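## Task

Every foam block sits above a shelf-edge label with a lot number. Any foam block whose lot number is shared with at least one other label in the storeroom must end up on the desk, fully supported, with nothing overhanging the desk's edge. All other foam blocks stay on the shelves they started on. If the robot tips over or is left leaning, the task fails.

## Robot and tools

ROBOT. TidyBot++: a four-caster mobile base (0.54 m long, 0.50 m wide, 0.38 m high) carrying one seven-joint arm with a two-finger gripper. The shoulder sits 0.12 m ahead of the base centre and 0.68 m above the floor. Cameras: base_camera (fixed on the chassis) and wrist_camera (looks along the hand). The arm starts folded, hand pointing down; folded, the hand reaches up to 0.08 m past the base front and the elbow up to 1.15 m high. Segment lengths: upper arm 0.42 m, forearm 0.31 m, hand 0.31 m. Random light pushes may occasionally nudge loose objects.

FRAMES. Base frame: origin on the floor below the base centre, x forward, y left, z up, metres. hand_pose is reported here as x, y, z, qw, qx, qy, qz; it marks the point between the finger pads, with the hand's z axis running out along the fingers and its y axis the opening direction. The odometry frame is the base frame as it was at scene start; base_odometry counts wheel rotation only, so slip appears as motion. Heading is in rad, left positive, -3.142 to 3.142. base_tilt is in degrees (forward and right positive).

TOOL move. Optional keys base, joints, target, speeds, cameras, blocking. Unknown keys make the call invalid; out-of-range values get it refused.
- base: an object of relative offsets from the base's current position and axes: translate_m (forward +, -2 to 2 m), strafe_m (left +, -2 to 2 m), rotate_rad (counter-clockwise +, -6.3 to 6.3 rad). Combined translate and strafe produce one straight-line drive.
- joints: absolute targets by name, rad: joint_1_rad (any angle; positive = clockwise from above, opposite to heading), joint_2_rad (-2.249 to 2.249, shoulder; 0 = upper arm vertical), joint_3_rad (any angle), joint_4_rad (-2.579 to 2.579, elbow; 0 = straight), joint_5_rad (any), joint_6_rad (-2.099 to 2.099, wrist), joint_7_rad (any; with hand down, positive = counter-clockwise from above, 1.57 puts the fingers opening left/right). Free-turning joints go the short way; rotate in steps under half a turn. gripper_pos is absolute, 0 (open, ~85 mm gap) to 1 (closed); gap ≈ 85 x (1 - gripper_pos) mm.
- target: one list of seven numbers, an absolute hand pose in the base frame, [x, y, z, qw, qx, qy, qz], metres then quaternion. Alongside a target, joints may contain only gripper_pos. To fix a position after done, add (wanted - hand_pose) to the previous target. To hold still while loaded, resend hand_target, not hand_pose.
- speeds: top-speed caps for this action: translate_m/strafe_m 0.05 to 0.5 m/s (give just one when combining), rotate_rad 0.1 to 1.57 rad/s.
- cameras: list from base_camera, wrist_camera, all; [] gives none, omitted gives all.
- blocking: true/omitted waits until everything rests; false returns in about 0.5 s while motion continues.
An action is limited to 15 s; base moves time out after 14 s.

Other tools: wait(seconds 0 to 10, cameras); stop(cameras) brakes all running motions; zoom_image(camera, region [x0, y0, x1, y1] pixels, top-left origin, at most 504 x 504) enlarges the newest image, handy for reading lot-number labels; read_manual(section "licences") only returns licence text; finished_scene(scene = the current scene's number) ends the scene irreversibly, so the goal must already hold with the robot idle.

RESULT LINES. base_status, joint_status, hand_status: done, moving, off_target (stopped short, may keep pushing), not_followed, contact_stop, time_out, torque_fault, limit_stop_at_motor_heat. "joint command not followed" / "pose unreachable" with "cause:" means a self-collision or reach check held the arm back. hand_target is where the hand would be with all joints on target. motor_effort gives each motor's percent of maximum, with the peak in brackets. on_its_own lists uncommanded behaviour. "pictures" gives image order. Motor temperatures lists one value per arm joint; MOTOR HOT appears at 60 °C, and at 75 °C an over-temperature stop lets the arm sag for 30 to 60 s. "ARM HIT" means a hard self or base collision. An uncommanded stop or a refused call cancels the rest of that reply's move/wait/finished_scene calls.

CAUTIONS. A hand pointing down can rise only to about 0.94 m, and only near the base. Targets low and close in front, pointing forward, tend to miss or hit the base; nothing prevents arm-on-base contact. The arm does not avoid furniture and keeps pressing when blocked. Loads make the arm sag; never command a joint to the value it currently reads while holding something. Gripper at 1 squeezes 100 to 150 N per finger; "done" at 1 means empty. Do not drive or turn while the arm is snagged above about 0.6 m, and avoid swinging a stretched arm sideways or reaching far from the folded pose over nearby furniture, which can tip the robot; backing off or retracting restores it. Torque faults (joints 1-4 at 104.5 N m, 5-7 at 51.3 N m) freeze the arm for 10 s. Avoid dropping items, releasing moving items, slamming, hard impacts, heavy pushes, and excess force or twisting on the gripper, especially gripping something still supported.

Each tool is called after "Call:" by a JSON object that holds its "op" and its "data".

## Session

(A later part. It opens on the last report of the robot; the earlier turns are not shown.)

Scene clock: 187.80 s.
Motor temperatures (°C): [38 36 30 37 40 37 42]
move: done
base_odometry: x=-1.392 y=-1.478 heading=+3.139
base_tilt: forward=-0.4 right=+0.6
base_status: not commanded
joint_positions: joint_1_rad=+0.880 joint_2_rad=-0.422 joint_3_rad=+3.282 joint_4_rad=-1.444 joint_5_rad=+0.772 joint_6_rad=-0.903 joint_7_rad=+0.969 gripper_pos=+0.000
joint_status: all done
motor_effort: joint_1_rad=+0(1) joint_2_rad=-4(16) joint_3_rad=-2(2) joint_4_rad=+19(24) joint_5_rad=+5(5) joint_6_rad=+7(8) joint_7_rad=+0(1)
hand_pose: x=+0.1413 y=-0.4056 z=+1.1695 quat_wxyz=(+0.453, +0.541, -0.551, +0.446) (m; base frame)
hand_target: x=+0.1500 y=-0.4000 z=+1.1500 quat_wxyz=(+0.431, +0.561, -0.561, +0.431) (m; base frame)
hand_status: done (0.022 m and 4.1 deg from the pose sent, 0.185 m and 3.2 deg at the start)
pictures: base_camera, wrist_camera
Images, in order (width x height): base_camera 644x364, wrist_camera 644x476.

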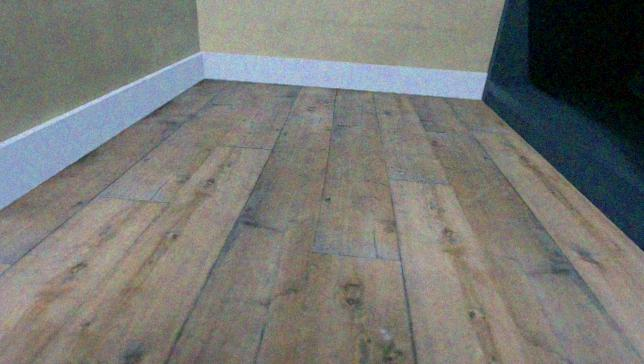

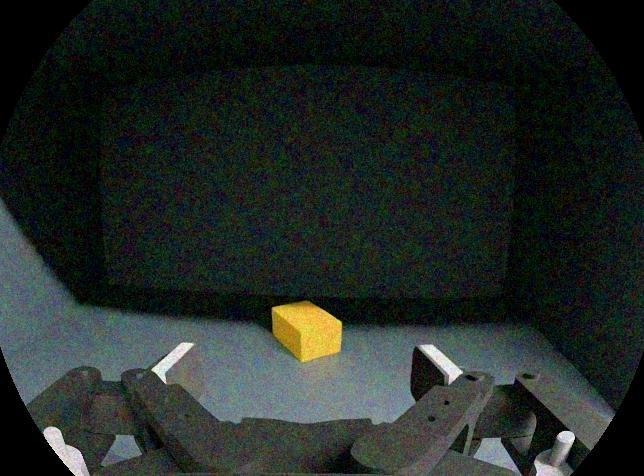

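Call:
{"op": "move", "data": {"target": [0.10, -0.58, 1.12, 0.2685, 0.730, -0.4215, 0.465]}}

Scene clock: 191.97 s.
Motor temperatures (°C): [38 36 30 37 40 37 42]
move: done
base_odometry: x=-1.392 y=-1.478 heading=+3.139
base_tilt: forward=-0.4 right=+0.6
base_status: not commanded
joint_positions: joint_1_rad=-0.482 joint_2_rad=-0.613 joint_3_rad=+4.306 joint_4_rad=-0.832 joint_5_rad=+0.696 joint_6_rad=-1.214 joint_7_rad=+1.744 gripper_pos=+0.000
joint_status: not commanded
motor_effort: joint_1_rad=+0(1) joint_2_rad=+22(23) joint_3_rad=-9(9) joint_4_rad=+11(20) joint_5_rad=+0(5) joint_6_rad=+9(9) joint_7_rad=+0(1)
hand_pose: x=+0.0952 y=-0.5838 z=+1.1373 quat_wxyz=(+0.307, +0.714, -0.431, +0.459) (m; base frame)
hand_target: x=+0.1000 y=-0.5800 z=+1.1200 quat_wxyz=(+0.269, +0.730, -0.422, +0.465) (m; base frame)
hand_status: done (0.018 m and 5.0 deg from the pose sent, 0.186 m and 33.9 deg at the start)
pictures: base_camera, wrist_camera
Images, in order (width x height): base_camera 644x364, wrist_camera 644x476.

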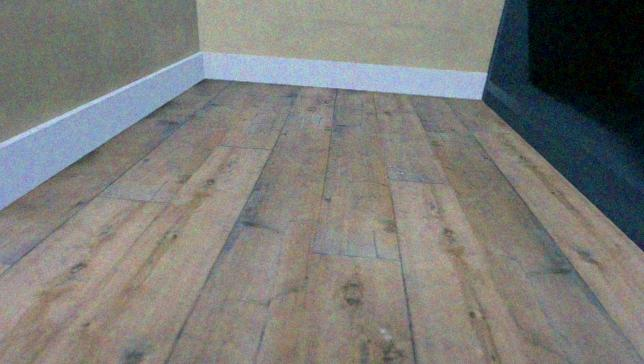

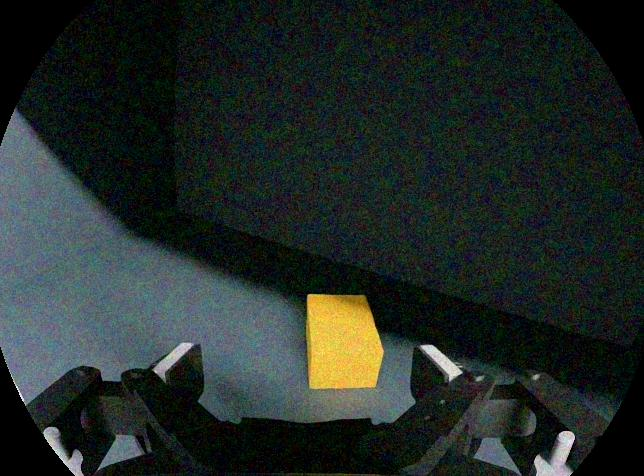

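Call:
{"op": "move", "data": {"target": [0.085, -0.605, 1.085, 0.2685, 0.730, -0.4215, 0.465]}}

Scene clock: 193.10 s.
Motor temperatures (°C): [38 36 30 37 40 37 42]
move: done
base_odometry: x=-1.392 y=-1.478 heading=+3.139
base_tilt: forward=-0.4 right=+0.6
base_status: not commanded
joint_positions: joint_1_rad=-0.482 joint_2_rad=-0.689 joint_3_rad=+4.332 joint_4_rad=-0.876 joint_5_rad=+0.696 joint_6_rad=-1.209 joint_7_rad=+1.765 gripper_pos=+0.000
joint_status: not commanded
motor_effort: joint_1_rad=-1(2) joint_2_rad=+25(28) joint_3_rad=-10(11) joint_4_rad=+11(12) joint_5_rad=-1(1) joint_6_rad=+8(9) joint_7_rad=+0(1)
hand_pose: x=+0.0715 y=-0.6025 z=+1.0919 quat_wxyz=(+0.281, +0.722, -0.442, +0.453) (m; base frame)
hand_target: x=+0.0850 y=-0.6050 z=+1.0850 quat_wxyz=(+0.269, +0.730, -0.422, +0.465) (m; base frame)
hand_status: done (0.015 m and 3.2 deg from the pose sent, 0.057 m and 5.0 deg at the start)
pictures: base_camera, wrist_camera
Images, in order (width x height): base_camera 644x364, wrist_camera 644x476.

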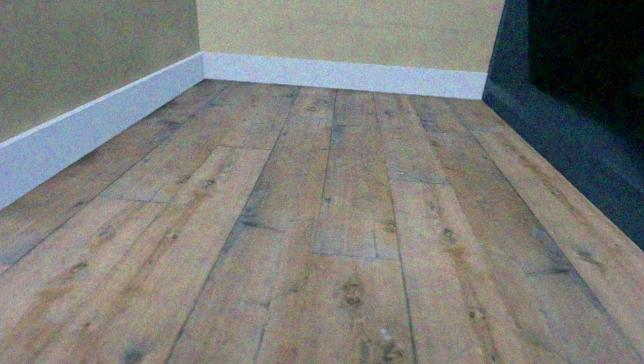

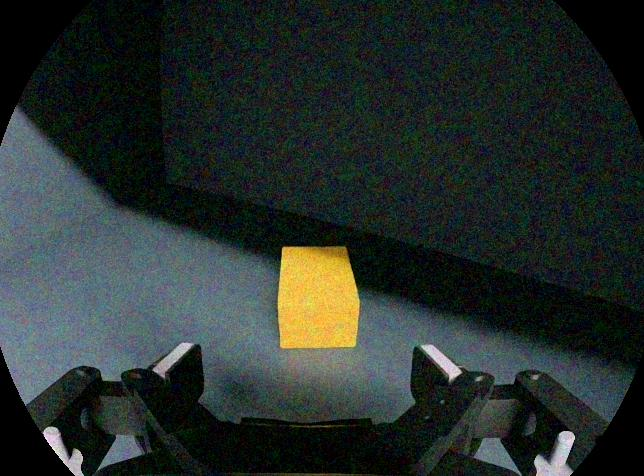

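Call:
{"op": "move", "data": {"target": [0.103, -0.655, 1.062, 0.2685, 0.730, -0.4215, 0.465]}}

Call:
{"op": "move", "data": {"target": [0.134, -0.715, 1.038, 0.2685, 0.730, -0.4215, 0.465]}}

Scene clock: 194.50 s.
Motor temperatures (°C): [38 36 30 37 40 37 42]
move: done
base_odometry: x=-1.392 y=-1.478 heading=+3.139
base_tilt: forward=-0.4 right=+0.6
base_status: not commanded
joint_positions: joint_1_rad=-0.632 joint_2_rad=-0.729 joint_3_rad=+4.401 joint_4_rad=-0.871 joint_5_rad=+0.696 joint_6_rad=-1.196 joint_7_rad=+1.765 gripper_pos=+0.000
joint_status: not commanded
motor_effort: joint_1_rad=-1(2) joint_2_rad=+27(28) joint_3_rad=-11(11) joint_4_rad=+11(13) joint_5_rad=-1(1) joint_6_rad=+8(8) joint_7_rad=+0(1)
hand_pose: x=+0.1270 y=-0.6298 z=+1.0612 quat_wxyz=(+0.239, +0.743, -0.421, +0.462) (m; base frame)
hand_target: x=+0.1030 y=-0.6550 z=+1.0620 quat_wxyz=(+0.269, +0.730, -0.422, +0.465) (m; base frame)
hand_status: done (0.035 m and 3.7 deg from the pose sent, 0.068 m and 3.2 deg at the start)
pictures: base_camera, wrist_camera
Images, in order (width x height): base_camera 644x364, wrist_camera 644x476.

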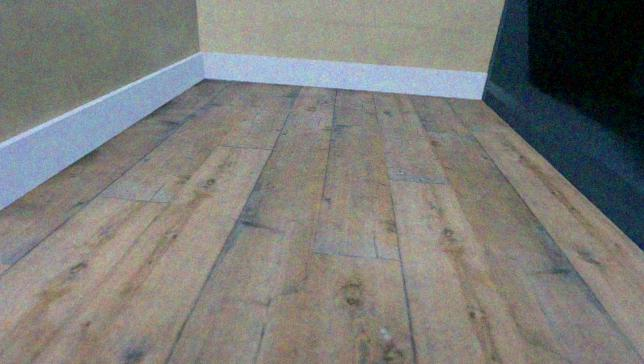

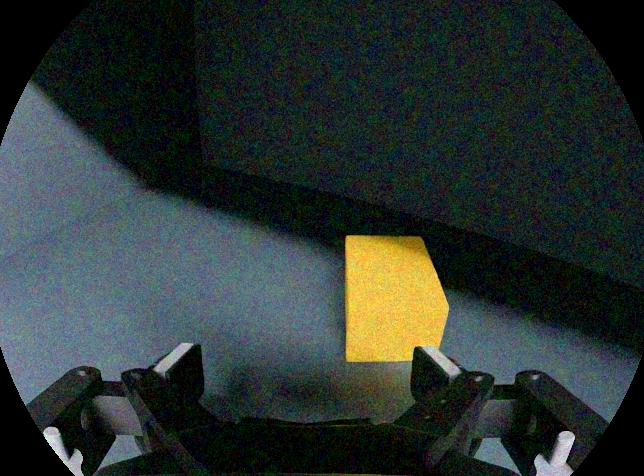

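Scene clock: 195.73 s.
Motor temperatures (°C): [38 36 30 37 40 37 42]
move: done
base_odometry: x=-1.392 y=-1.478 heading=+3.139
base_tilt: forward=-0.4 right=+0.6
base_status: not commanded
joint_positions: joint_1_rad=-0.834 joint_2_rad=-0.793 joint_3_rad=+4.470 joint_4_rad=-0.765 joint_5_rad=+0.790 joint_6_rad=-1.173 joint_7_rad=+1.765 gripper_pos=+0.000
joint_status: not commanded
motor_effort: joint_1_rad=+0(2) joint_2_rad=+32(33) joint_3_rad=-11(12) joint_4_rad=+9(11) joint_5_rad=-1(2) joint_6_rad=+8(8) joint_7_rad=+0(1)
hand_pose: x=+0.1620 y=-0.6844 z=+1.0432 quat_wxyz=(+0.228, +0.741, -0.418, +0.474) (m; base frame)
hand_target: x=+0.1340 y=-0.7150 z=+1.0380 quat_wxyz=(+0.269, +0.730, -0.422, +0.465) (m; base frame)
hand_status: done (0.042 m and 4.9 deg from the pose sent, 0.089 m and 3.7 deg at the start)
pictures: base_camera, wrist_camera
Images, in order (width x height): base_camera 644x364, wrist_camera 644x476.

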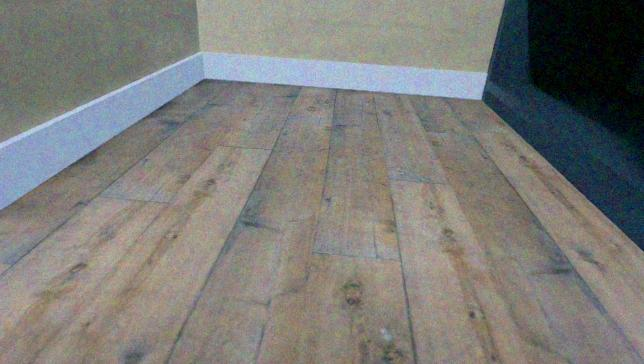

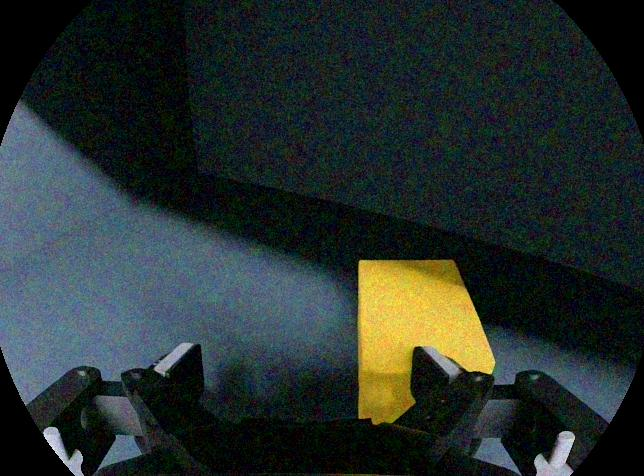

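Call:
{"op": "move", "data": {"target": [0.09, -0.62, 1.07, 0.2685, 0.730, -0.4215, 0.465], "cameras": []}}

Call:
{"op": "move", "data": {"target": [0.07, -0.66, 1.06, 0.2685, 0.730, -0.4215, 0.465]}}

Scene clock: 197.43 s.
Motor temperatures (°C): [38 36 30 37 40 37 42]
move: done
base_odometry: x=-1.392 y=-1.478 heading=+3.139
base_tilt: forward=-0.4 right=+0.6
base_status: not commanded
joint_positions: joint_1_rad=-0.525 joint_2_rad=-0.726 joint_3_rad=+4.384 joint_4_rad=-0.900 joint_5_rad=+0.726 joint_6_rad=-1.173 joint_7_rad=+1.765 gripper_pos=+0.000
joint_status: not commanded
motor_effort: joint_1_rad=-1(3) joint_2_rad=+27(33) joint_3_rad=-11(12) joint_4_rad=+11(12) joint_5_rad=-1(1) joint_6_rad=+8(9) joint_7_rad=+0(1)
hand_pose: x=+0.0686 y=-0.6277 z=+1.0628 quat_wxyz=(+0.277, +0.725, -0.448, +0.445) (m; base frame)
hand_target: x=+0.0900 y=-0.6200 z=+1.0700 quat_wxyz=(+0.269, +0.730, -0.422, +0.465) (m; base frame)
hand_status: done (0.024 m and 4.0 deg from the pose sent, 0.100 m and 4.9 deg at the start)
pictures: none
No camera images: "cameras" was empty.

Scene clock: 198.50 s.
Motor temperatures (°C): [38 36 30 37 40 37 42]
move: done
base_odometry: x=-1.392 y=-1.478 heading=+3.139
base_tilt: forward=-0.4 right=+0.6
base_status: not commanded
joint_positions: joint_1_rad=-0.630 joint_2_rad=-0.766 joint_3_rad=+4.384 joint_4_rad=-0.800 joint_5_rad=+0.726 joint_6_rad=-1.173 joint_7_rad=+1.820 gripper_pos=+0.000
joint_status: not commanded
motor_effort: joint_1_rad=-1(1) joint_2_rad=+29(30) joint_3_rad=-11(11) joint_4_rad=+10(12) joint_5_rad=-2(2) joint_6_rad=+9(9) joint_7_rad=+0(1)
hand_pose: x=+0.0871 y=-0.6496 z=+1.0789 quat_wxyz=(+0.265, +0.720, -0.423, +0.482) (m; base frame)
hand_target: x=+0.0700 y=-0.6600 z=+1.0600 quat_wxyz=(+0.269, +0.730, -0.422, +0.465) (m; base frame)
hand_status: done (0.028 m and 2.3 deg from the pose sent, 0.032 m and 4.0 deg at the start)
pictures: base_camera, wrist_camera
Images, in order (width x height): base_camera 644x364, wrist_camera 644x476.

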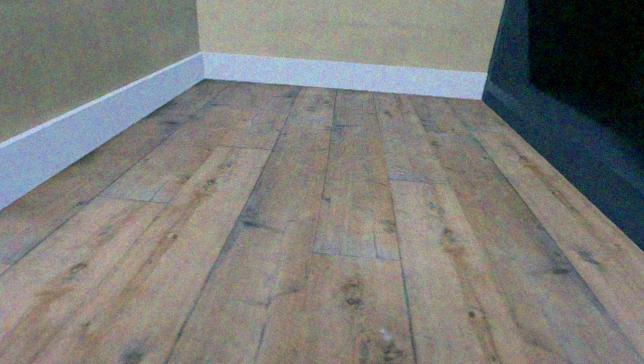

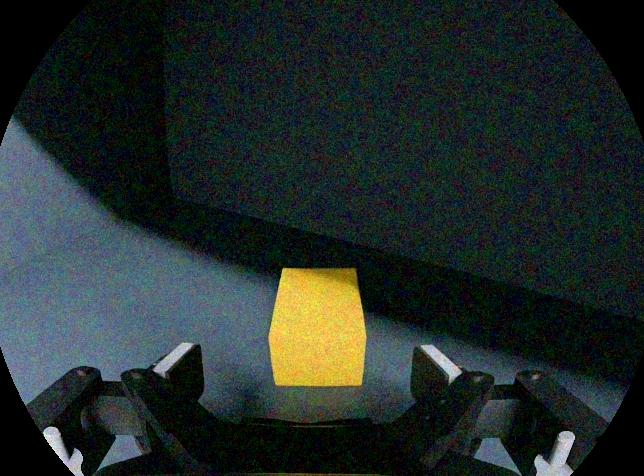

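Call:
{"op": "move", "data": {"target": [0.082, -0.70, 1.035, 0.2685, 0.730, -0.4215, 0.465]}}

Scene clock: 201.63 s.
Motor temperatures (°C): [38 36 30 37 40 37 42]
move: done
base_odometry: x=-1.392 y=-1.478 heading=+3.139
base_tilt: forward=-0.4 right=+0.6
base_status: not commanded
joint_positions: joint_1_rad=-0.734 joint_2_rad=-0.821 joint_3_rad=+4.421 joint_4_rad=-0.769 joint_5_rad=+0.754 joint_6_rad=-1.173 joint_7_rad=+1.827 gripper_pos=+0.000
joint_status: not commanded
motor_effort: joint_1_rad=-1(2) joint_2_rad=+32(34) joint_3_rad=-11(12) joint_4_rad=+8(10) joint_5_rad=-2(2) joint_6_rad=+8(9) joint_7_rad=+0(1)
hand_pose: x=+0.1104 y=-0.6788 z=+1.0492 quat_wxyz=(+0.238, +0.729, -0.419, +0.487) (m; base frame)
hand_target: x=+0.0820 y=-0.7000 z=+1.0350 quat_wxyz=(+0.269, +0.730, -0.422, +0.465) (m; base frame)
hand_status: done (0.038 m and 4.3 deg from the pose sent, 0.067 m and 2.3 deg at the start)
pictures: base_camera, wrist_camera
Images, in order (width x height): base_camera 644x364, wrist_camera 644x476.

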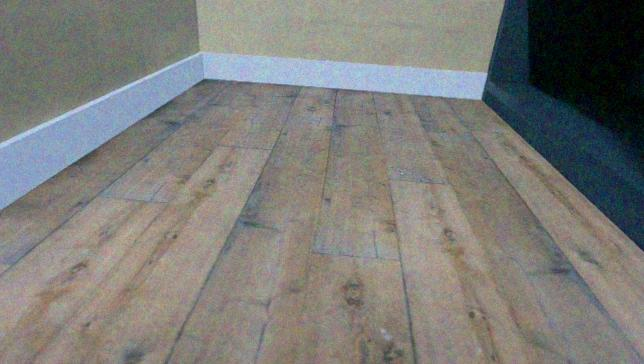

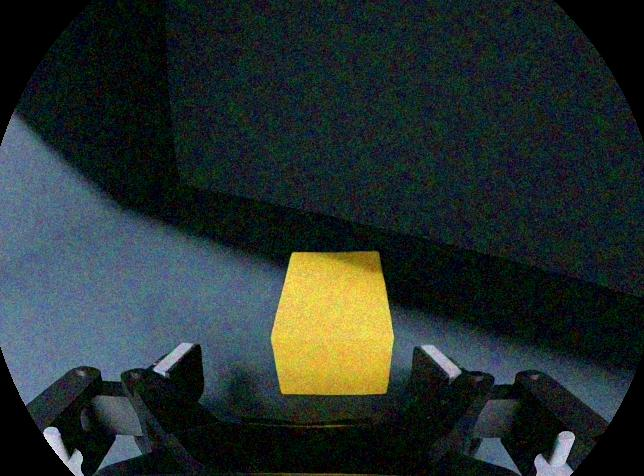

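Call:
{"op": "move", "data": {"target": [0.086, -0.752, 1.032, 0.2685, 0.730, -0.4215, 0.465]}}

Scene clock: 203.23 s.
Motor temperatures (°C): [38 36 30 37 40 37 42]
move: done
base_odometry: x=-1.392 y=-1.478 heading=+3.139
base_tilt: forward=-0.4 right=+0.6
base_status: not commanded
joint_positions: joint_1_rad=-0.974 joint_2_rad=-0.861 joint_3_rad=+4.421 joint_4_rad=-0.446 joint_5_rad=+0.892 joint_6_rad=-1.216 joint_7_rad=+1.950 gripper_pos=+0.000
joint_status: not commanded
motor_effort: joint_1_rad=-1(1) joint_2_rad=+38(39) joint_3_rad=-8(11) joint_4_rad=+4(9) joint_5_rad=-3(3) joint_6_rad=+7(8) joint_7_rad=+0(1)
hand_pose: x=+0.1081 y=-0.7386 z=+1.0731 quat_wxyz=(+0.264, +0.708, -0.413, +0.509) (m; base frame)
hand_target: x=+0.0860 y=-0.7520 z=+1.0320 quat_wxyz=(+0.269, +0.730, -0.422, +0.465) (m; base frame)
hand_status: done (0.049 m and 5.8 deg from the pose sent, 0.079 m and 4.3 deg at the start)
pictures: base_camera, wrist_camera
Images, in order (width x height): base_camera 644x364, wrist_camera 644x476.

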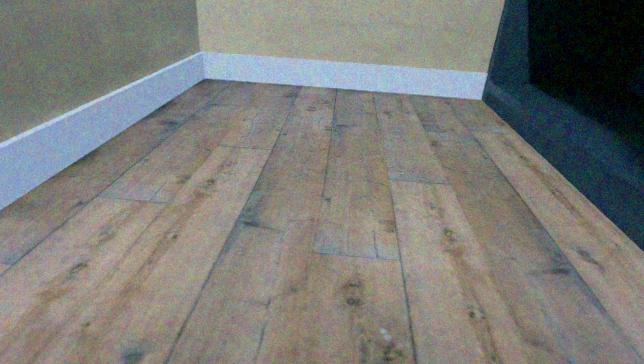

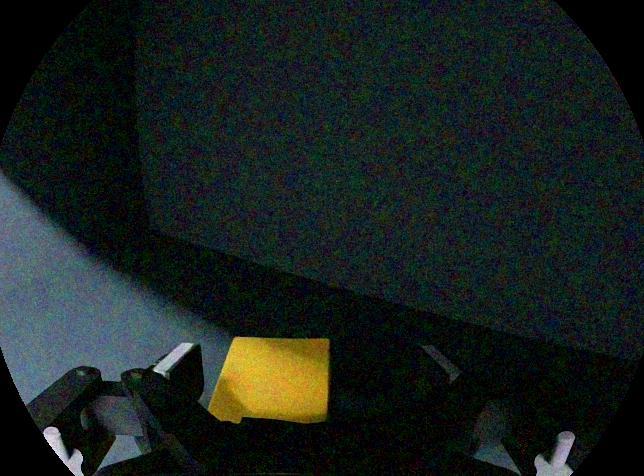

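Call:
{"op": "move", "data": {"target": [0.101, -0.744, 1.032, 0.2685, 0.730, -0.4215, 0.465]}}

Scene clock: 204.37 s.
Motor temperatures (°C): [38 36 30 37 40 37 42]
move: done
base_odometry: x=-1.392 y=-1.478 heading=+3.139
base_tilt: forward=-0.4 right=+0.6
base_status: not commanded
joint_positions: joint_1_rad=-0.960 joint_2_rad=-0.861 joint_3_rad=+4.434 joint_4_rad=-0.516 joint_5_rad=+0.892 joint_6_rad=-1.216 joint_7_rad=+1.949 gripper_pos=+0.000
joint_status: not commanded
motor_effort: joint_1_rad=-1(2) joint_2_rad=+37(39) joint_3_rad=-9(9) joint_4_rad=+5(6) joint_5_rad=-2(3) joint_6_rad=+8(8) joint_7_rad=+0(1)
hand_pose: x=+0.1245 y=-0.7329 z=+1.0569 quat_wxyz=(+0.262, +0.729, -0.399, +0.490) (m; base frame)
hand_target: x=+0.1010 y=-0.7440 z=+1.0320 quat_wxyz=(+0.269, +0.730, -0.422, +0.465) (m; base frame)
hand_status: done (0.036 m and 3.9 deg from the pose sent, 0.042 m and 5.8 deg at the start)
pictures: base_camera, wrist_camera
Images, in order (width x height): base_camera 644x364, wrist_camera 644x476.

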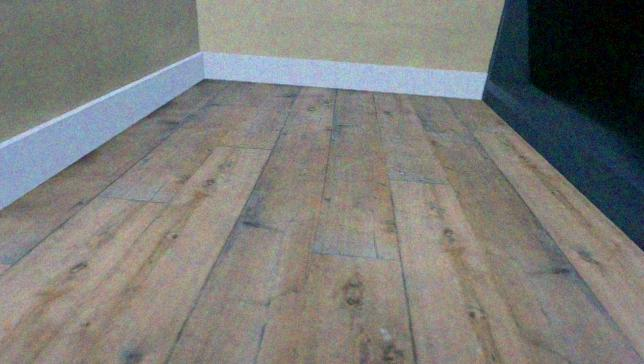

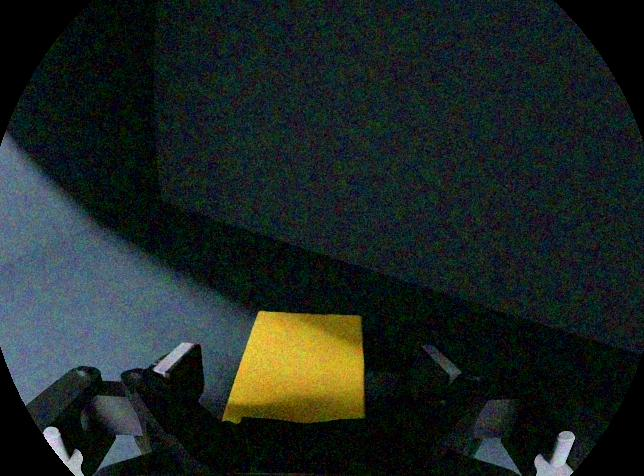

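Call:
{"op": "move", "data": {"target": [0.101, -0.744, 1.013, 0.2685, 0.730, -0.4215, 0.465]}}

Call:
{"op": "move", "data": {"joints": {"gripper_pos":0.5}}}

Scene clock: 205.50 s.
Motor temperatures (°C): [38 36 30 37 40 37 42]
move: done
base_odometry: x=-1.392 y=-1.478 heading=+3.139
base_tilt: forward=-0.4 right=+0.6
base_status: not commanded
joint_positions: joint_1_rad=-0.897 joint_2_rad=-0.865 joint_3_rad=+4.454 joint_4_rad=-0.636 joint_5_rad=+0.892 joint_6_rad=-1.193 joint_7_rad=+1.933 gripper_pos=+0.000
joint_status: not commanded
motor_effort: joint_1_rad=+0(1) joint_2_rad=+37(38) joint_3_rad=-10(11) joint_4_rad=+7(7) joint_5_rad=-2(2) joint_6_rad=+8(8) joint_7_rad=+0(1)
hand_pose: x=+0.1197 y=-0.7268 z=+1.0302 quat_wxyz=(+0.269, +0.748, -0.395, +0.461) (m; base frame)
hand_target: x=+0.1010 y=-0.7440 z=+1.0130 quat_wxyz=(+0.269, +0.730, -0.422, +0.465) (m; base frame)
hand_status: done (0.031 m and 3.6 deg from the pose sent, 0.051 m and 3.9 deg at the start)
pictures: base_camera, wrist_camera
Images, in order (width x height): base_camera 644x364, wrist_camera 644x476.

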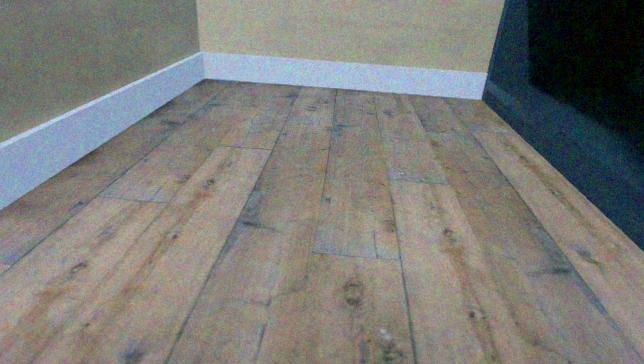

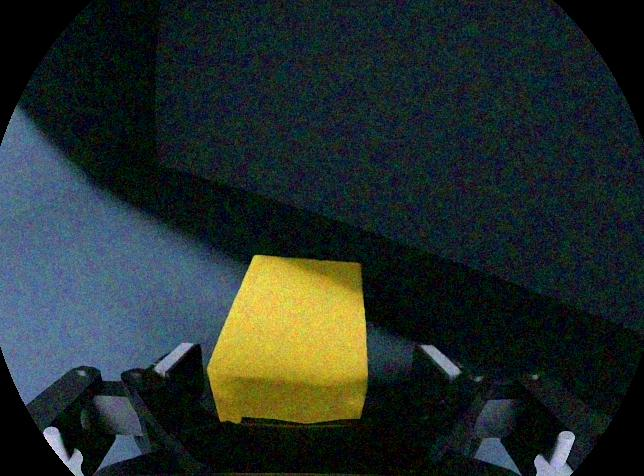

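Scene clock: 206.33 s.
Motor temperatures (°C): [38 36 30 37 40 37 42]
move: off_target
base_odometry: x=-1.392 y=-1.478 heading=+3.139
base_tilt: forward=-0.4 right=+0.6
base_status: not commanded
joint_positions: joint_1_rad=-0.897 joint_2_rad=-0.866 joint_3_rad=+4.454 joint_4_rad=-0.636 joint_5_rad=+0.892 joint_6_rad=-1.189 joint_7_rad=+1.933 gripper_pos=+0.431
joint_status: gripper_pos off_target (ended at +0.431, target +0.500)
motor_effort: joint_1_rad=+0(1) joint_2_rad=+35(37) joint_3_rad=-10(11) joint_4_rad=+6(7) joint_5_rad=-1(2) joint_6_rad=+7(9) joint_7_rad=+0(1)
hand_pose: x=+0.1192 y=-0.7276 z=+1.0309 quat_wxyz=(+0.270, +0.747, -0.396, +0.462) (m; base frame)
hand_target: x=+0.1010 y=-0.7440 z=+1.0130 quat_wxyz=(+0.269, +0.730, -0.422, +0.465) (m; base frame)
hand_status: not commanded
pictures: base_camera, wrist_camera
Images, in order (width x height): base_camera 644x364, wrist_camera 644x476.

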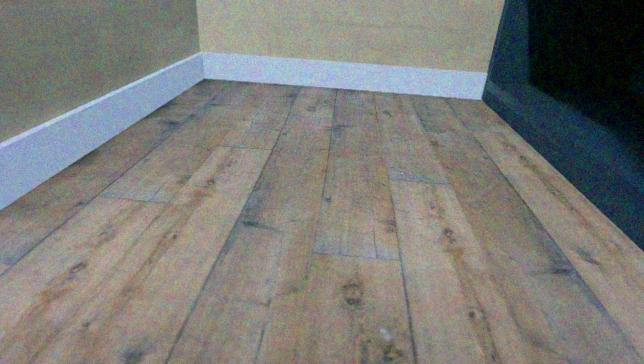

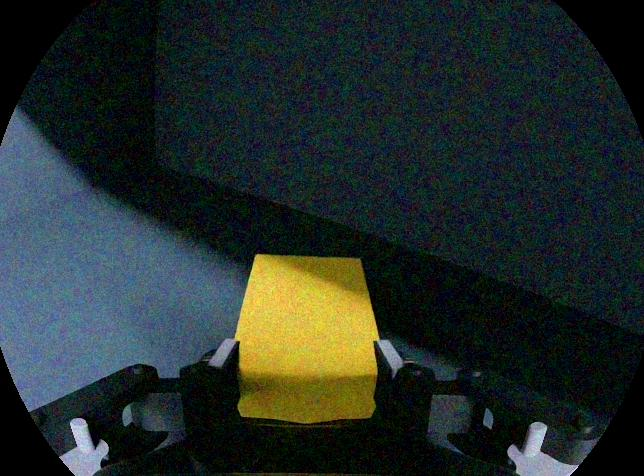

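Call:
{"op": "move", "data": {"joints": {"gripper_pos":0.75}, "cameras": []}}

Call:
{"op": "move", "data": {"target": [0.101, -0.73, 1.09, 0.2685, 0.730, -0.4215, 0.465]}}

Call:
{"op": "move", "data": {"target": [0.08, -0.58, 1.13, 0.2685, 0.730, -0.4215, 0.465]}}

Scene clock: 207.17 s.
Motor temperatures (°C): [38 36 30 37 40 37 42]
move: off_target
base_odometry: x=-1.392 y=-1.478 heading=+3.139
base_tilt: forward=-0.4 right=+0.6
base_status: not commanded
joint_positions: joint_1_rad=-0.897 joint_2_rad=-0.866 joint_3_rad=+4.454 joint_4_rad=-0.636 joint_5_rad=+0.892 joint_6_rad=-1.189 joint_7_rad=+1.933 gripper_pos=+0.431
joint_status: gripper_pos off_target (ended at +0.431, target +0.750)
motor_effort: joint_1_rad=+0(1) joint_2_rad=+35(36) joint_3_rad=-10(10) joint_4_rad=+6(7) joint_5_rad=-1(1) joint_6_rad=+7(8) joint_7_rad=+0(0)
hand_pose: x=+0.1192 y=-0.7276 z=+1.0309 quat_wxyz=(+0.270, +0.747, -0.396, +0.462) (m; base frame)
hand_target: x=+0.1010 y=-0.7440 z=+1.0130 quat_wxyz=(+0.269, +0.730, -0.422, +0.465) (m; base frame)
hand_status: not commanded
pictures: none
No camera images: "cameras" was empty.

Scene clock: 217.67 s.
Motor temperatures (°C): [38 36 30 37 40 37 42]
move: time_out
base_odometry: x=-1.392 y=-1.478 heading=+3.139
base_tilt: forward=-0.4 right=+0.6
base_status: not commanded
joint_positions: joint_1_rad=-1.384 joint_2_rad=-0.718 joint_3_rad=+4.492 joint_4_rad=+0.101 joint_5_rad=+1.216 joint_6_rad=-1.525 joint_7_rad=+2.241 gripper_pos=+0.431
joint_status: not commanded
motor_effort: joint_1_rad=+0(7) joint_2_rad=+37(41) joint_3_rad=-1(11) joint_4_rad=-2(8) joint_5_rad=-3(7) joint_6_rad=+7(9) joint_7_rad=+0(1)
hand_pose: x=+0.1337 y=-0.7066 z=+1.0850 quat_wxyz=(+0.295, +0.771, -0.390, +0.409) (m; base frame)
hand_target: x=+0.1314 y=-0.7087 z=+1.0818 quat_wxyz=(+0.294, +0.771, -0.390, +0.408) (m; base frame)
hand_status: time_out (0.041 m and 9.2 deg from the pose sent, 0.062 m and 3.6 deg at the start)
pictures: base_camera, wrist_camera
Images, in order (width x height): base_camera 644x364, wrist_camera 644x476.

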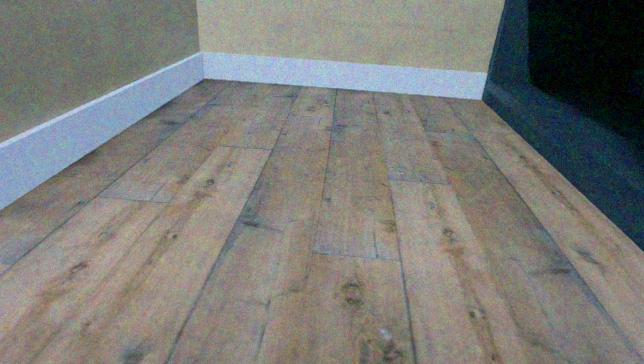

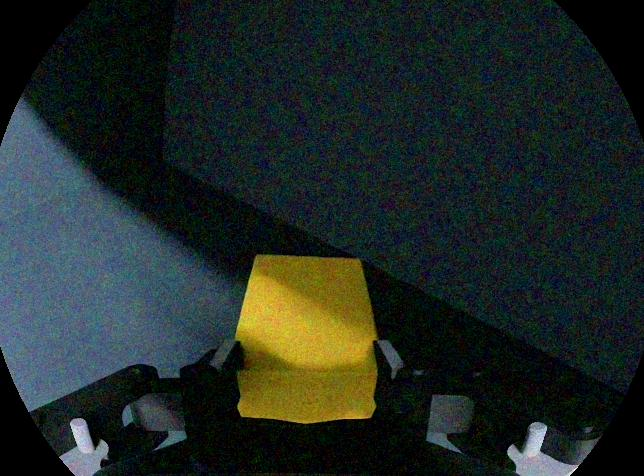

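not run: a stop that you did not command came earlier in this reply.

Call:
{"op": "move", "data": {"base": {"strafe_m":0.25}, "cameras": []}}

Call:
{"op": "move", "data": {"target": [0.17, -0.50, 1.10, 0.2685, 0.730, -0.4215, 0.465]}}

Scene clock: 219.70 s.
Motor temperatures (°C): [38 36 30 37 40 37 42]
move: done
base_odometry: x=-1.392 y=-1.729 heading=+3.139
base_tilt: forward=-0.4 right=+0.6
base_status: done
joint_positions: joint_1_rad=-1.384 joint_2_rad=-0.709 joint_3_rad=+4.492 joint_4_rad=+0.101 joint_5_rad=+1.216 joint_6_rad=-1.525 joint_7_rad=+2.241 gripper_pos=+0.431
joint_status: not commanded
motor_effort: joint_1_rad=+0(4) joint_2_rad=+37(42) joint_3_rad=-1(1) joint_4_rad=-3(4) joint_5_rad=-3(4) joint_6_rad=+7(8) joint_7_rad=+0(1)
hand_pose: x=+0.1344 y=-0.7029 z=+1.0914 quat_wxyz=(+0.298, +0.770, -0.388, +0.410) (m; base frame)
hand_target: x=+0.1314 y=-0.7087 z=+1.0818 quat_wxyz=(+0.294, +0.771, -0.390, +0.408) (m; base frame)
hand_status: not commanded
pictures: none
No camera images: "cameras" was empty.

Scene clock: 222.97 s.
Motor temperatures (°C): [38 36 30 37 40 37 42]
move: done
base_odometry: x=-1.392 y=-1.728 heading=+3.139
base_tilt: forward=-0.4 right=+0.6
base_status: not commanded
joint_positions: joint_1_rad=-0.266 joint_2_rad=+0.084 joint_3_rad=+2.296 joint_4_rad=+1.177 joint_5_rad=+2.096 joint_6_rad=-1.321 joint_7_rad=+2.423 gripper_pos=+0.431
joint_status: not commanded
motor_effort: joint_1_rad=-1(3) joint_2_rad=+5(39) joint_3_rad=+2(2) joint_4_rad=-19(19) joint_5_rad=-6(7) joint_6_rad=+5(8) joint_7_rad=+0(1)
hand_pose: x=+0.1939 y=-0.4876 z=+1.1196 quat_wxyz=(+0.232, +0.722, -0.412, +0.505) (m; base frame)
hand_target: x=+0.1700 y=-0.5000 z=+1.1000 quat_wxyz=(+0.269, +0.730, -0.422, +0.465) (m; base frame)
hand_status: done (0.033 m and 6.4 deg from the pose sent, 0.206 m and 9.3 deg at the start)
pictures: base_camera, wrist_camera
Images, in order (width x height): base_camera 644x364, wrist_camera 644x476.

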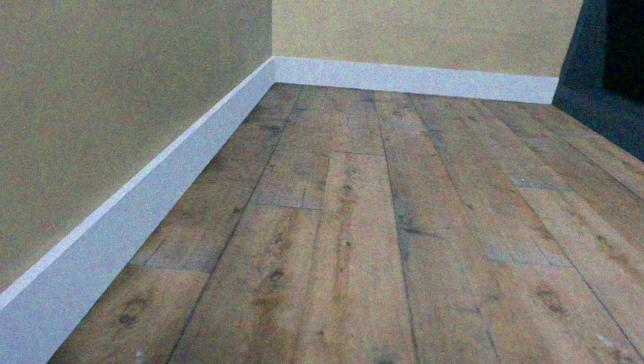

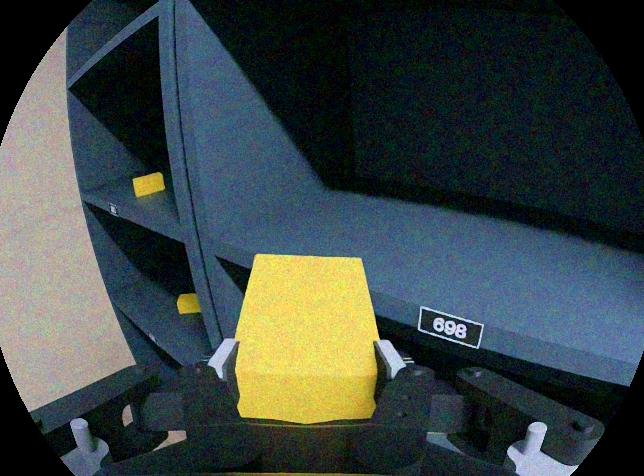

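Call:
{"op": "move", "data": {"target": [0.42, -0.3, 1.08, 0.139, 0.814, -0.218, 0.519], "cameras": []}}

Call:
{"op": "move", "data": {"target": [0.52, 0.0, 1.0, 0, 0.843, 0, 0.537]}}

Scene clock: 226.07 s.
Motor temperatures (°C): [38 36 30 37 40 37 42]
move: off_target
base_odometry: x=-1.392 y=-1.728 heading=+3.139
base_tilt: forward=-0.3 right=+0.6
base_status: not commanded
joint_positions: joint_1_rad=+0.679 joint_2_rad=+0.839 joint_3_rad=+2.846 joint_4_rad=+1.427 joint_5_rad=+0.263 joint_6_rad=-2.045 joint_7_rad=+1.968 gripper_pos=+0.431
joint_status: not commanded
motor_effort: joint_1_rad=+0(1) joint_2_rad=-24(27) joint_3_rad=+4(6) joint_4_rad=-4(19) joint_5_rad=-2(7) joint_6_rad=+9(9) joint_7_rad=+0(1)
hand_pose: x=+0.4060 y=-0.3688 z=+1.2379 quat_wxyz=(+0.273, +0.642, -0.234, +0.677) (m; base frame)
hand_target: x=+0.4145 y=-0.3579 z=+1.2272 quat_wxyz=(+0.258, +0.652, -0.223, +0.677) (m; base frame)
hand_status: off_target (0.173 m and 31.0 deg from the pose sent, 0.296 m and 26.9 deg at the start; a joint's target at an end of its range on 67 of 67 steps)
pictures: none
No camera images: "cameras" was empty.

Scene clock: 228.03 s.
Motor temperatures (°C): [38 36 30 37 40 37 42]
move: off_target
base_odometry: x=-1.392 y=-1.728 heading=+3.139
base_tilt: forward=-0.3 right=+0.6
base_status: not commanded
joint_positions: joint_1_rad=+0.018 joint_2_rad=+0.949 joint_3_rad=+3.124 joint_4_rad=+1.771 joint_5_rad=+0.074 joint_6_rad=-2.048 joint_7_rad=+1.625 gripper_pos=+0.431
joint_status: not commanded
motor_effort: joint_1_rad=-1(2) joint_2_rad=-23(25) joint_3_rad=+0(4) joint_4_rad=-7(8) joint_5_rad=+0(3) joint_6_rad=+9(9) joint_7_rad=+0(1)
hand_pose: x=+0.5226 y=-0.0305 z=+1.2455 quat_wxyz=(+0.026, +0.576, -0.029, +0.817) (m; base frame)
hand_target: x=+0.5355 y=-0.0017 z=+1.2230 quat_wxyz=(+0.002, +0.594, -0.002, +0.804) (m; base frame)
hand_status: off_target (0.247 m and 44.9 deg from the pose sent, 0.453 m and 50.3 deg at the start; a joint's target at an end of its range on 51 of 51 steps)
pictures: base_camera, wrist_camera
Images, in order (width x height): base_camera 644x364, wrist_camera 644x476.

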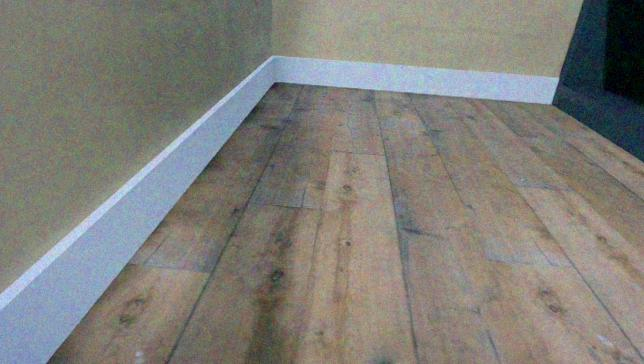

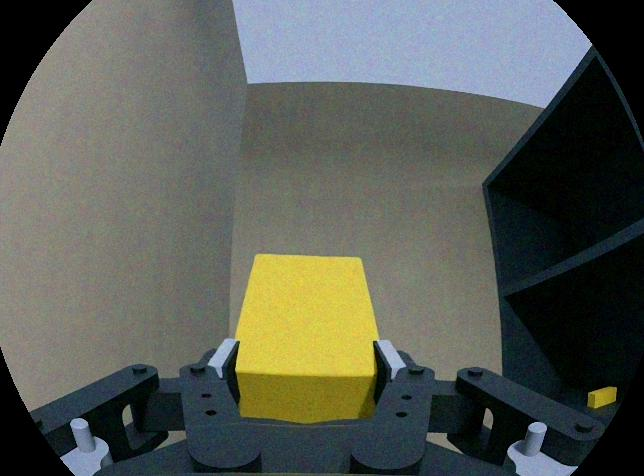

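Call:
{"op": "move", "data": {"joints": {"joint_1_rad":0,"joint_2_rad":-0.2,"joint_3_rad":3.14,"joint_4_rad":-1.7,"joint_5_rad":0,"joint_6_rad":-0.5,"joint_7_rad":1.57}}}

Call:
{"op": "move", "data": {"base": {"translate_m":-1.4}, "cameras": []}}

Call:
{"op": "move", "data": {"base": {"translate_m":-1.4}}}

Scene clock: 232.70 s.
Motor temperatures (°C): [38 36 30 37 40 37 42]
move: done
base_odometry: x=-1.392 y=-1.728 heading=+3.139
base_tilt: forward=-0.3 right=+0.6
base_status: not commanded
joint_positions: joint_1_rad=+0.018 joint_2_rad=-0.187 joint_3_rad=+3.124 joint_4_rad=-1.670 joint_5_rad=+0.070 joint_6_rad=-0.558 joint_7_rad=+1.613 gripper_pos=+0.431
joint_status: all done
motor_effort: joint_1_rad=+0(2) joint_2_rad=-15(25) joint_3_rad=+0(2) joint_4_rad=+22(24) joint_5_rad=+1(2) joint_6_rad=+8(10) joint_7_rad=+0(1)
hand_pose: x=+0.6311 y=-0.0092 z=+0.9821 quat_wxyz=(+0.044, +0.851, +0.034, +0.522) (m; base frame)
hand_target: x=+0.6320 y=+0.0022 z=+0.9869 quat_wxyz=(-0.001, +0.841, +0.000, +0.540) (m; base frame)
hand_status: not commanded
pictures: base_camera, wrist_camera
Images, in order (width x height): base_camera 644x364, wrist_camera 644x476.

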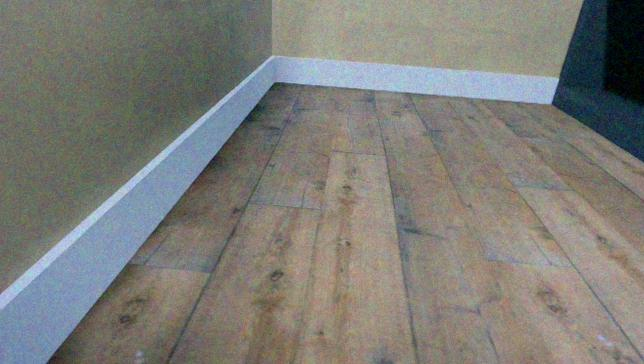

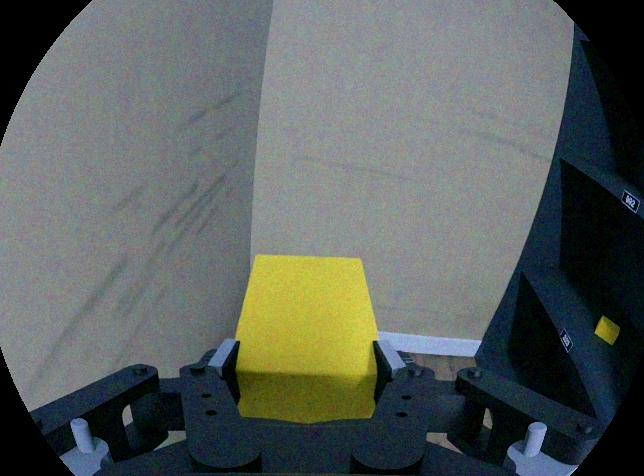

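Scene clock: 236.90 s.
Motor temperatures (°C): [38 36 30 37 40 37 42]
move: done
base_odometry: x=+0.008 y=-1.733 heading=+3.138
base_tilt: forward=-0.3 right=+0.6
base_status: done
joint_positions: joint_1_rad=+0.018 joint_2_rad=-0.201 joint_3_rad=+3.125 joint_4_rad=-1.672 joint_5_rad=+0.069 joint_6_rad=-0.554 joint_7_rad=+1.613 gripper_pos=+0.431
joint_status: not commanded
motor_effort: joint_1_rad=-1(1) joint_2_rad=-14(20) joint_3_rad=+0(1) joint_4_rad=+22(24) joint_5_rad=+1(1) joint_6_rad=+8(9) joint_7_rad=+0(1)
hand_pose: x=+0.6274 y=-0.0096 z=+0.9894 quat_wxyz=(+0.044, +0.847, +0.033, +0.529) (m; base frame)
hand_target: x=+0.6320 y=+0.0022 z=+0.9869 quat_wxyz=(-0.001, +0.841, +0.000, +0.540) (m; base frame)
hand_status: not commanded
pictures: none
No camera images: "cameras" was empty.

Scene clock: 241.10 s.
Motor temperatures (°C): [38 36 30 37 40 37 42]
move: done
base_odometry: x=+1.408 y=-1.737 heading=+3.138
base_tilt: forward=-0.3 right=+0.6
base_status: done
joint_positions: joint_1_rad=+0.017 joint_2_rad=-0.204 joint_3_rad=+3.125 joint_4_rad=-1.672 joint_5_rad=+0.069 joint_6_rad=-0.553 joint_7_rad=+1.613 gripper_pos=+0.431
joint_status: not commanded
motor_effort: joint_1_rad=+0(1) joint_2_rad=-14(17) joint_3_rad=+1(2) joint_4_rad=+22(23) joint_5_rad=+1(1) joint_6_rad=+8(9) joint_7_rad=+0(1)
hand_pose: x=+0.6266 y=-0.0097 z=+0.9911 quat_wxyz=(+0.044, +0.846, +0.033, +0.530) (m; base frame)
hand_target: x=+0.6320 y=+0.0022 z=+0.9869 quat_wxyz=(-0.001, +0.841, +0.000, +0.540) (m; base frame)
hand_status: not commanded
pictures: base_camera, wrist_camera
Images, in order (width x height): base_camera 644x364, wrist_camera 644x476.

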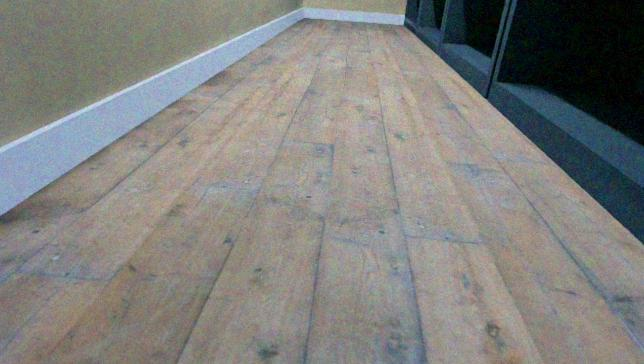

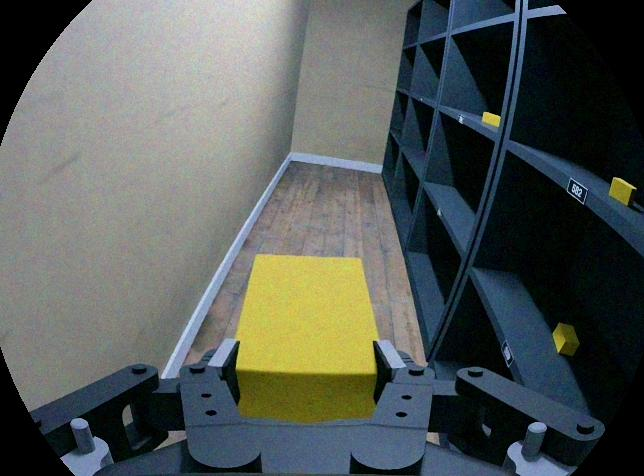

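Call:
{"op": "move", "data": {"base": {"rotate_rad":-1.57}, "cameras": []}}

Call:
{"op": "move", "data": {"base": {"translate_m":1.75}, "cameras": []}}

Call:
{"op": "move", "data": {"base": {"strafe_m":1.25}}}

Scene clock: 246.10 s.
Motor temperatures (°C): [38 36 30 37 40 37 42]
move: time_out
base_odometry: x=+1.403 y=-1.740 heading=+2.779
base_tilt: forward=-0.3 right=+0.6
base_status: rotate_rad time_out (by the wheels' count: -0.359 of -1.570)
joint_positions: joint_1_rad=+0.007 joint_2_rad=-0.205 joint_3_rad=+3.142 joint_4_rad=-1.675 joint_5_rad=+0.060 joint_6_rad=-0.549 joint_7_rad=+1.612 gripper_pos=+0.431
joint_status: not commanded
motor_effort: joint_1_rad=-1(10) joint_2_rad=-14(25) joint_3_rad=+0(12) joint_4_rad=+23(24) joint_5_rad=+1(3) joint_6_rad=+8(9) joint_7_rad=+0(1)
hand_pose: x=+0.6266 y=-0.0119 z=+0.9910 quat_wxyz=(+0.040, +0.846, +0.028, +0.531) (m; base frame)
hand_target: x=+0.6320 y=+0.0022 z=+0.9869 quat_wxyz=(-0.001, +0.841, +0.000, +0.540) (m; base frame)
hand_status: not commanded
pictures: none
No camera images: "cameras" was empty.

not run: a stop that you did not command came earlier in this reply.

not run: a stop that you did not command came earlier in this reply.

Call:
{"op": "move", "data": {"base": {"strafe_m":-0.15}}}

Call:
{"op": "move", "data": {"base": {"rotate_rad":-1.21}}}

Scene clock: 249.47 s.
Motor temperatures (°C): [38 36 30 37 40 37 42]
move: time_out
base_odometry: x=+1.424 y=-1.683 heading=+2.801
base_tilt: forward=-0.3 right=+0.6
base_status: strafe_m time_out (by the wheels' count: -0.061 of -0.150)
joint_positions: joint_1_rad=+0.006 joint_2_rad=-0.205 joint_3_rad=+3.142 joint_4_rad=-1.676 joint_5_rad=+0.058 joint_6_rad=-0.547 joint_7_rad=+1.612 gripper_pos=+0.431
joint_status: not commanded
motor_effort: joint_1_rad=+0(9) joint_2_rad=-14(21) joint_3_rad=+1(13) joint_4_rad=+22(26) joint_5_rad=+1(4) joint_6_rad=+8(10) joint_7_rad=+0(1)
hand_pose: x=+0.6268 y=-0.0113 z=+0.9904 quat_wxyz=(+0.039, +0.846, +0.028, +0.531) (m; base frame)
hand_target: x=+0.6320 y=+0.0022 z=+0.9869 quat_wxyz=(-0.001, +0.841, +0.000, +0.540) (m; base frame)
hand_status: not commanded
pictures: base_camera, wrist_camera
Images, in order (width x height): base_camera 644x364, wrist_camera 644x476.

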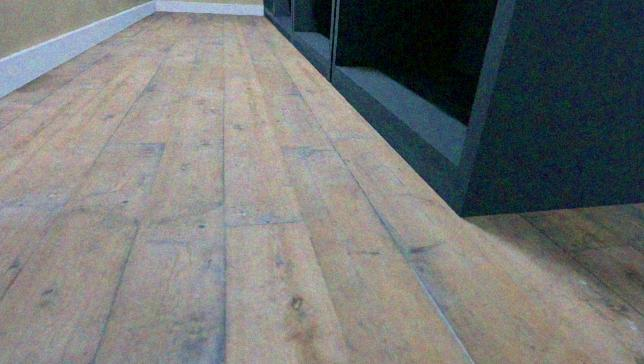

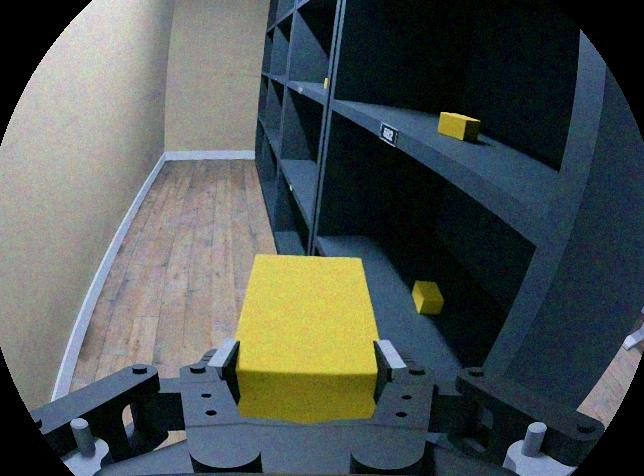

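not run: a stop that you did not command came earlier in this reply.


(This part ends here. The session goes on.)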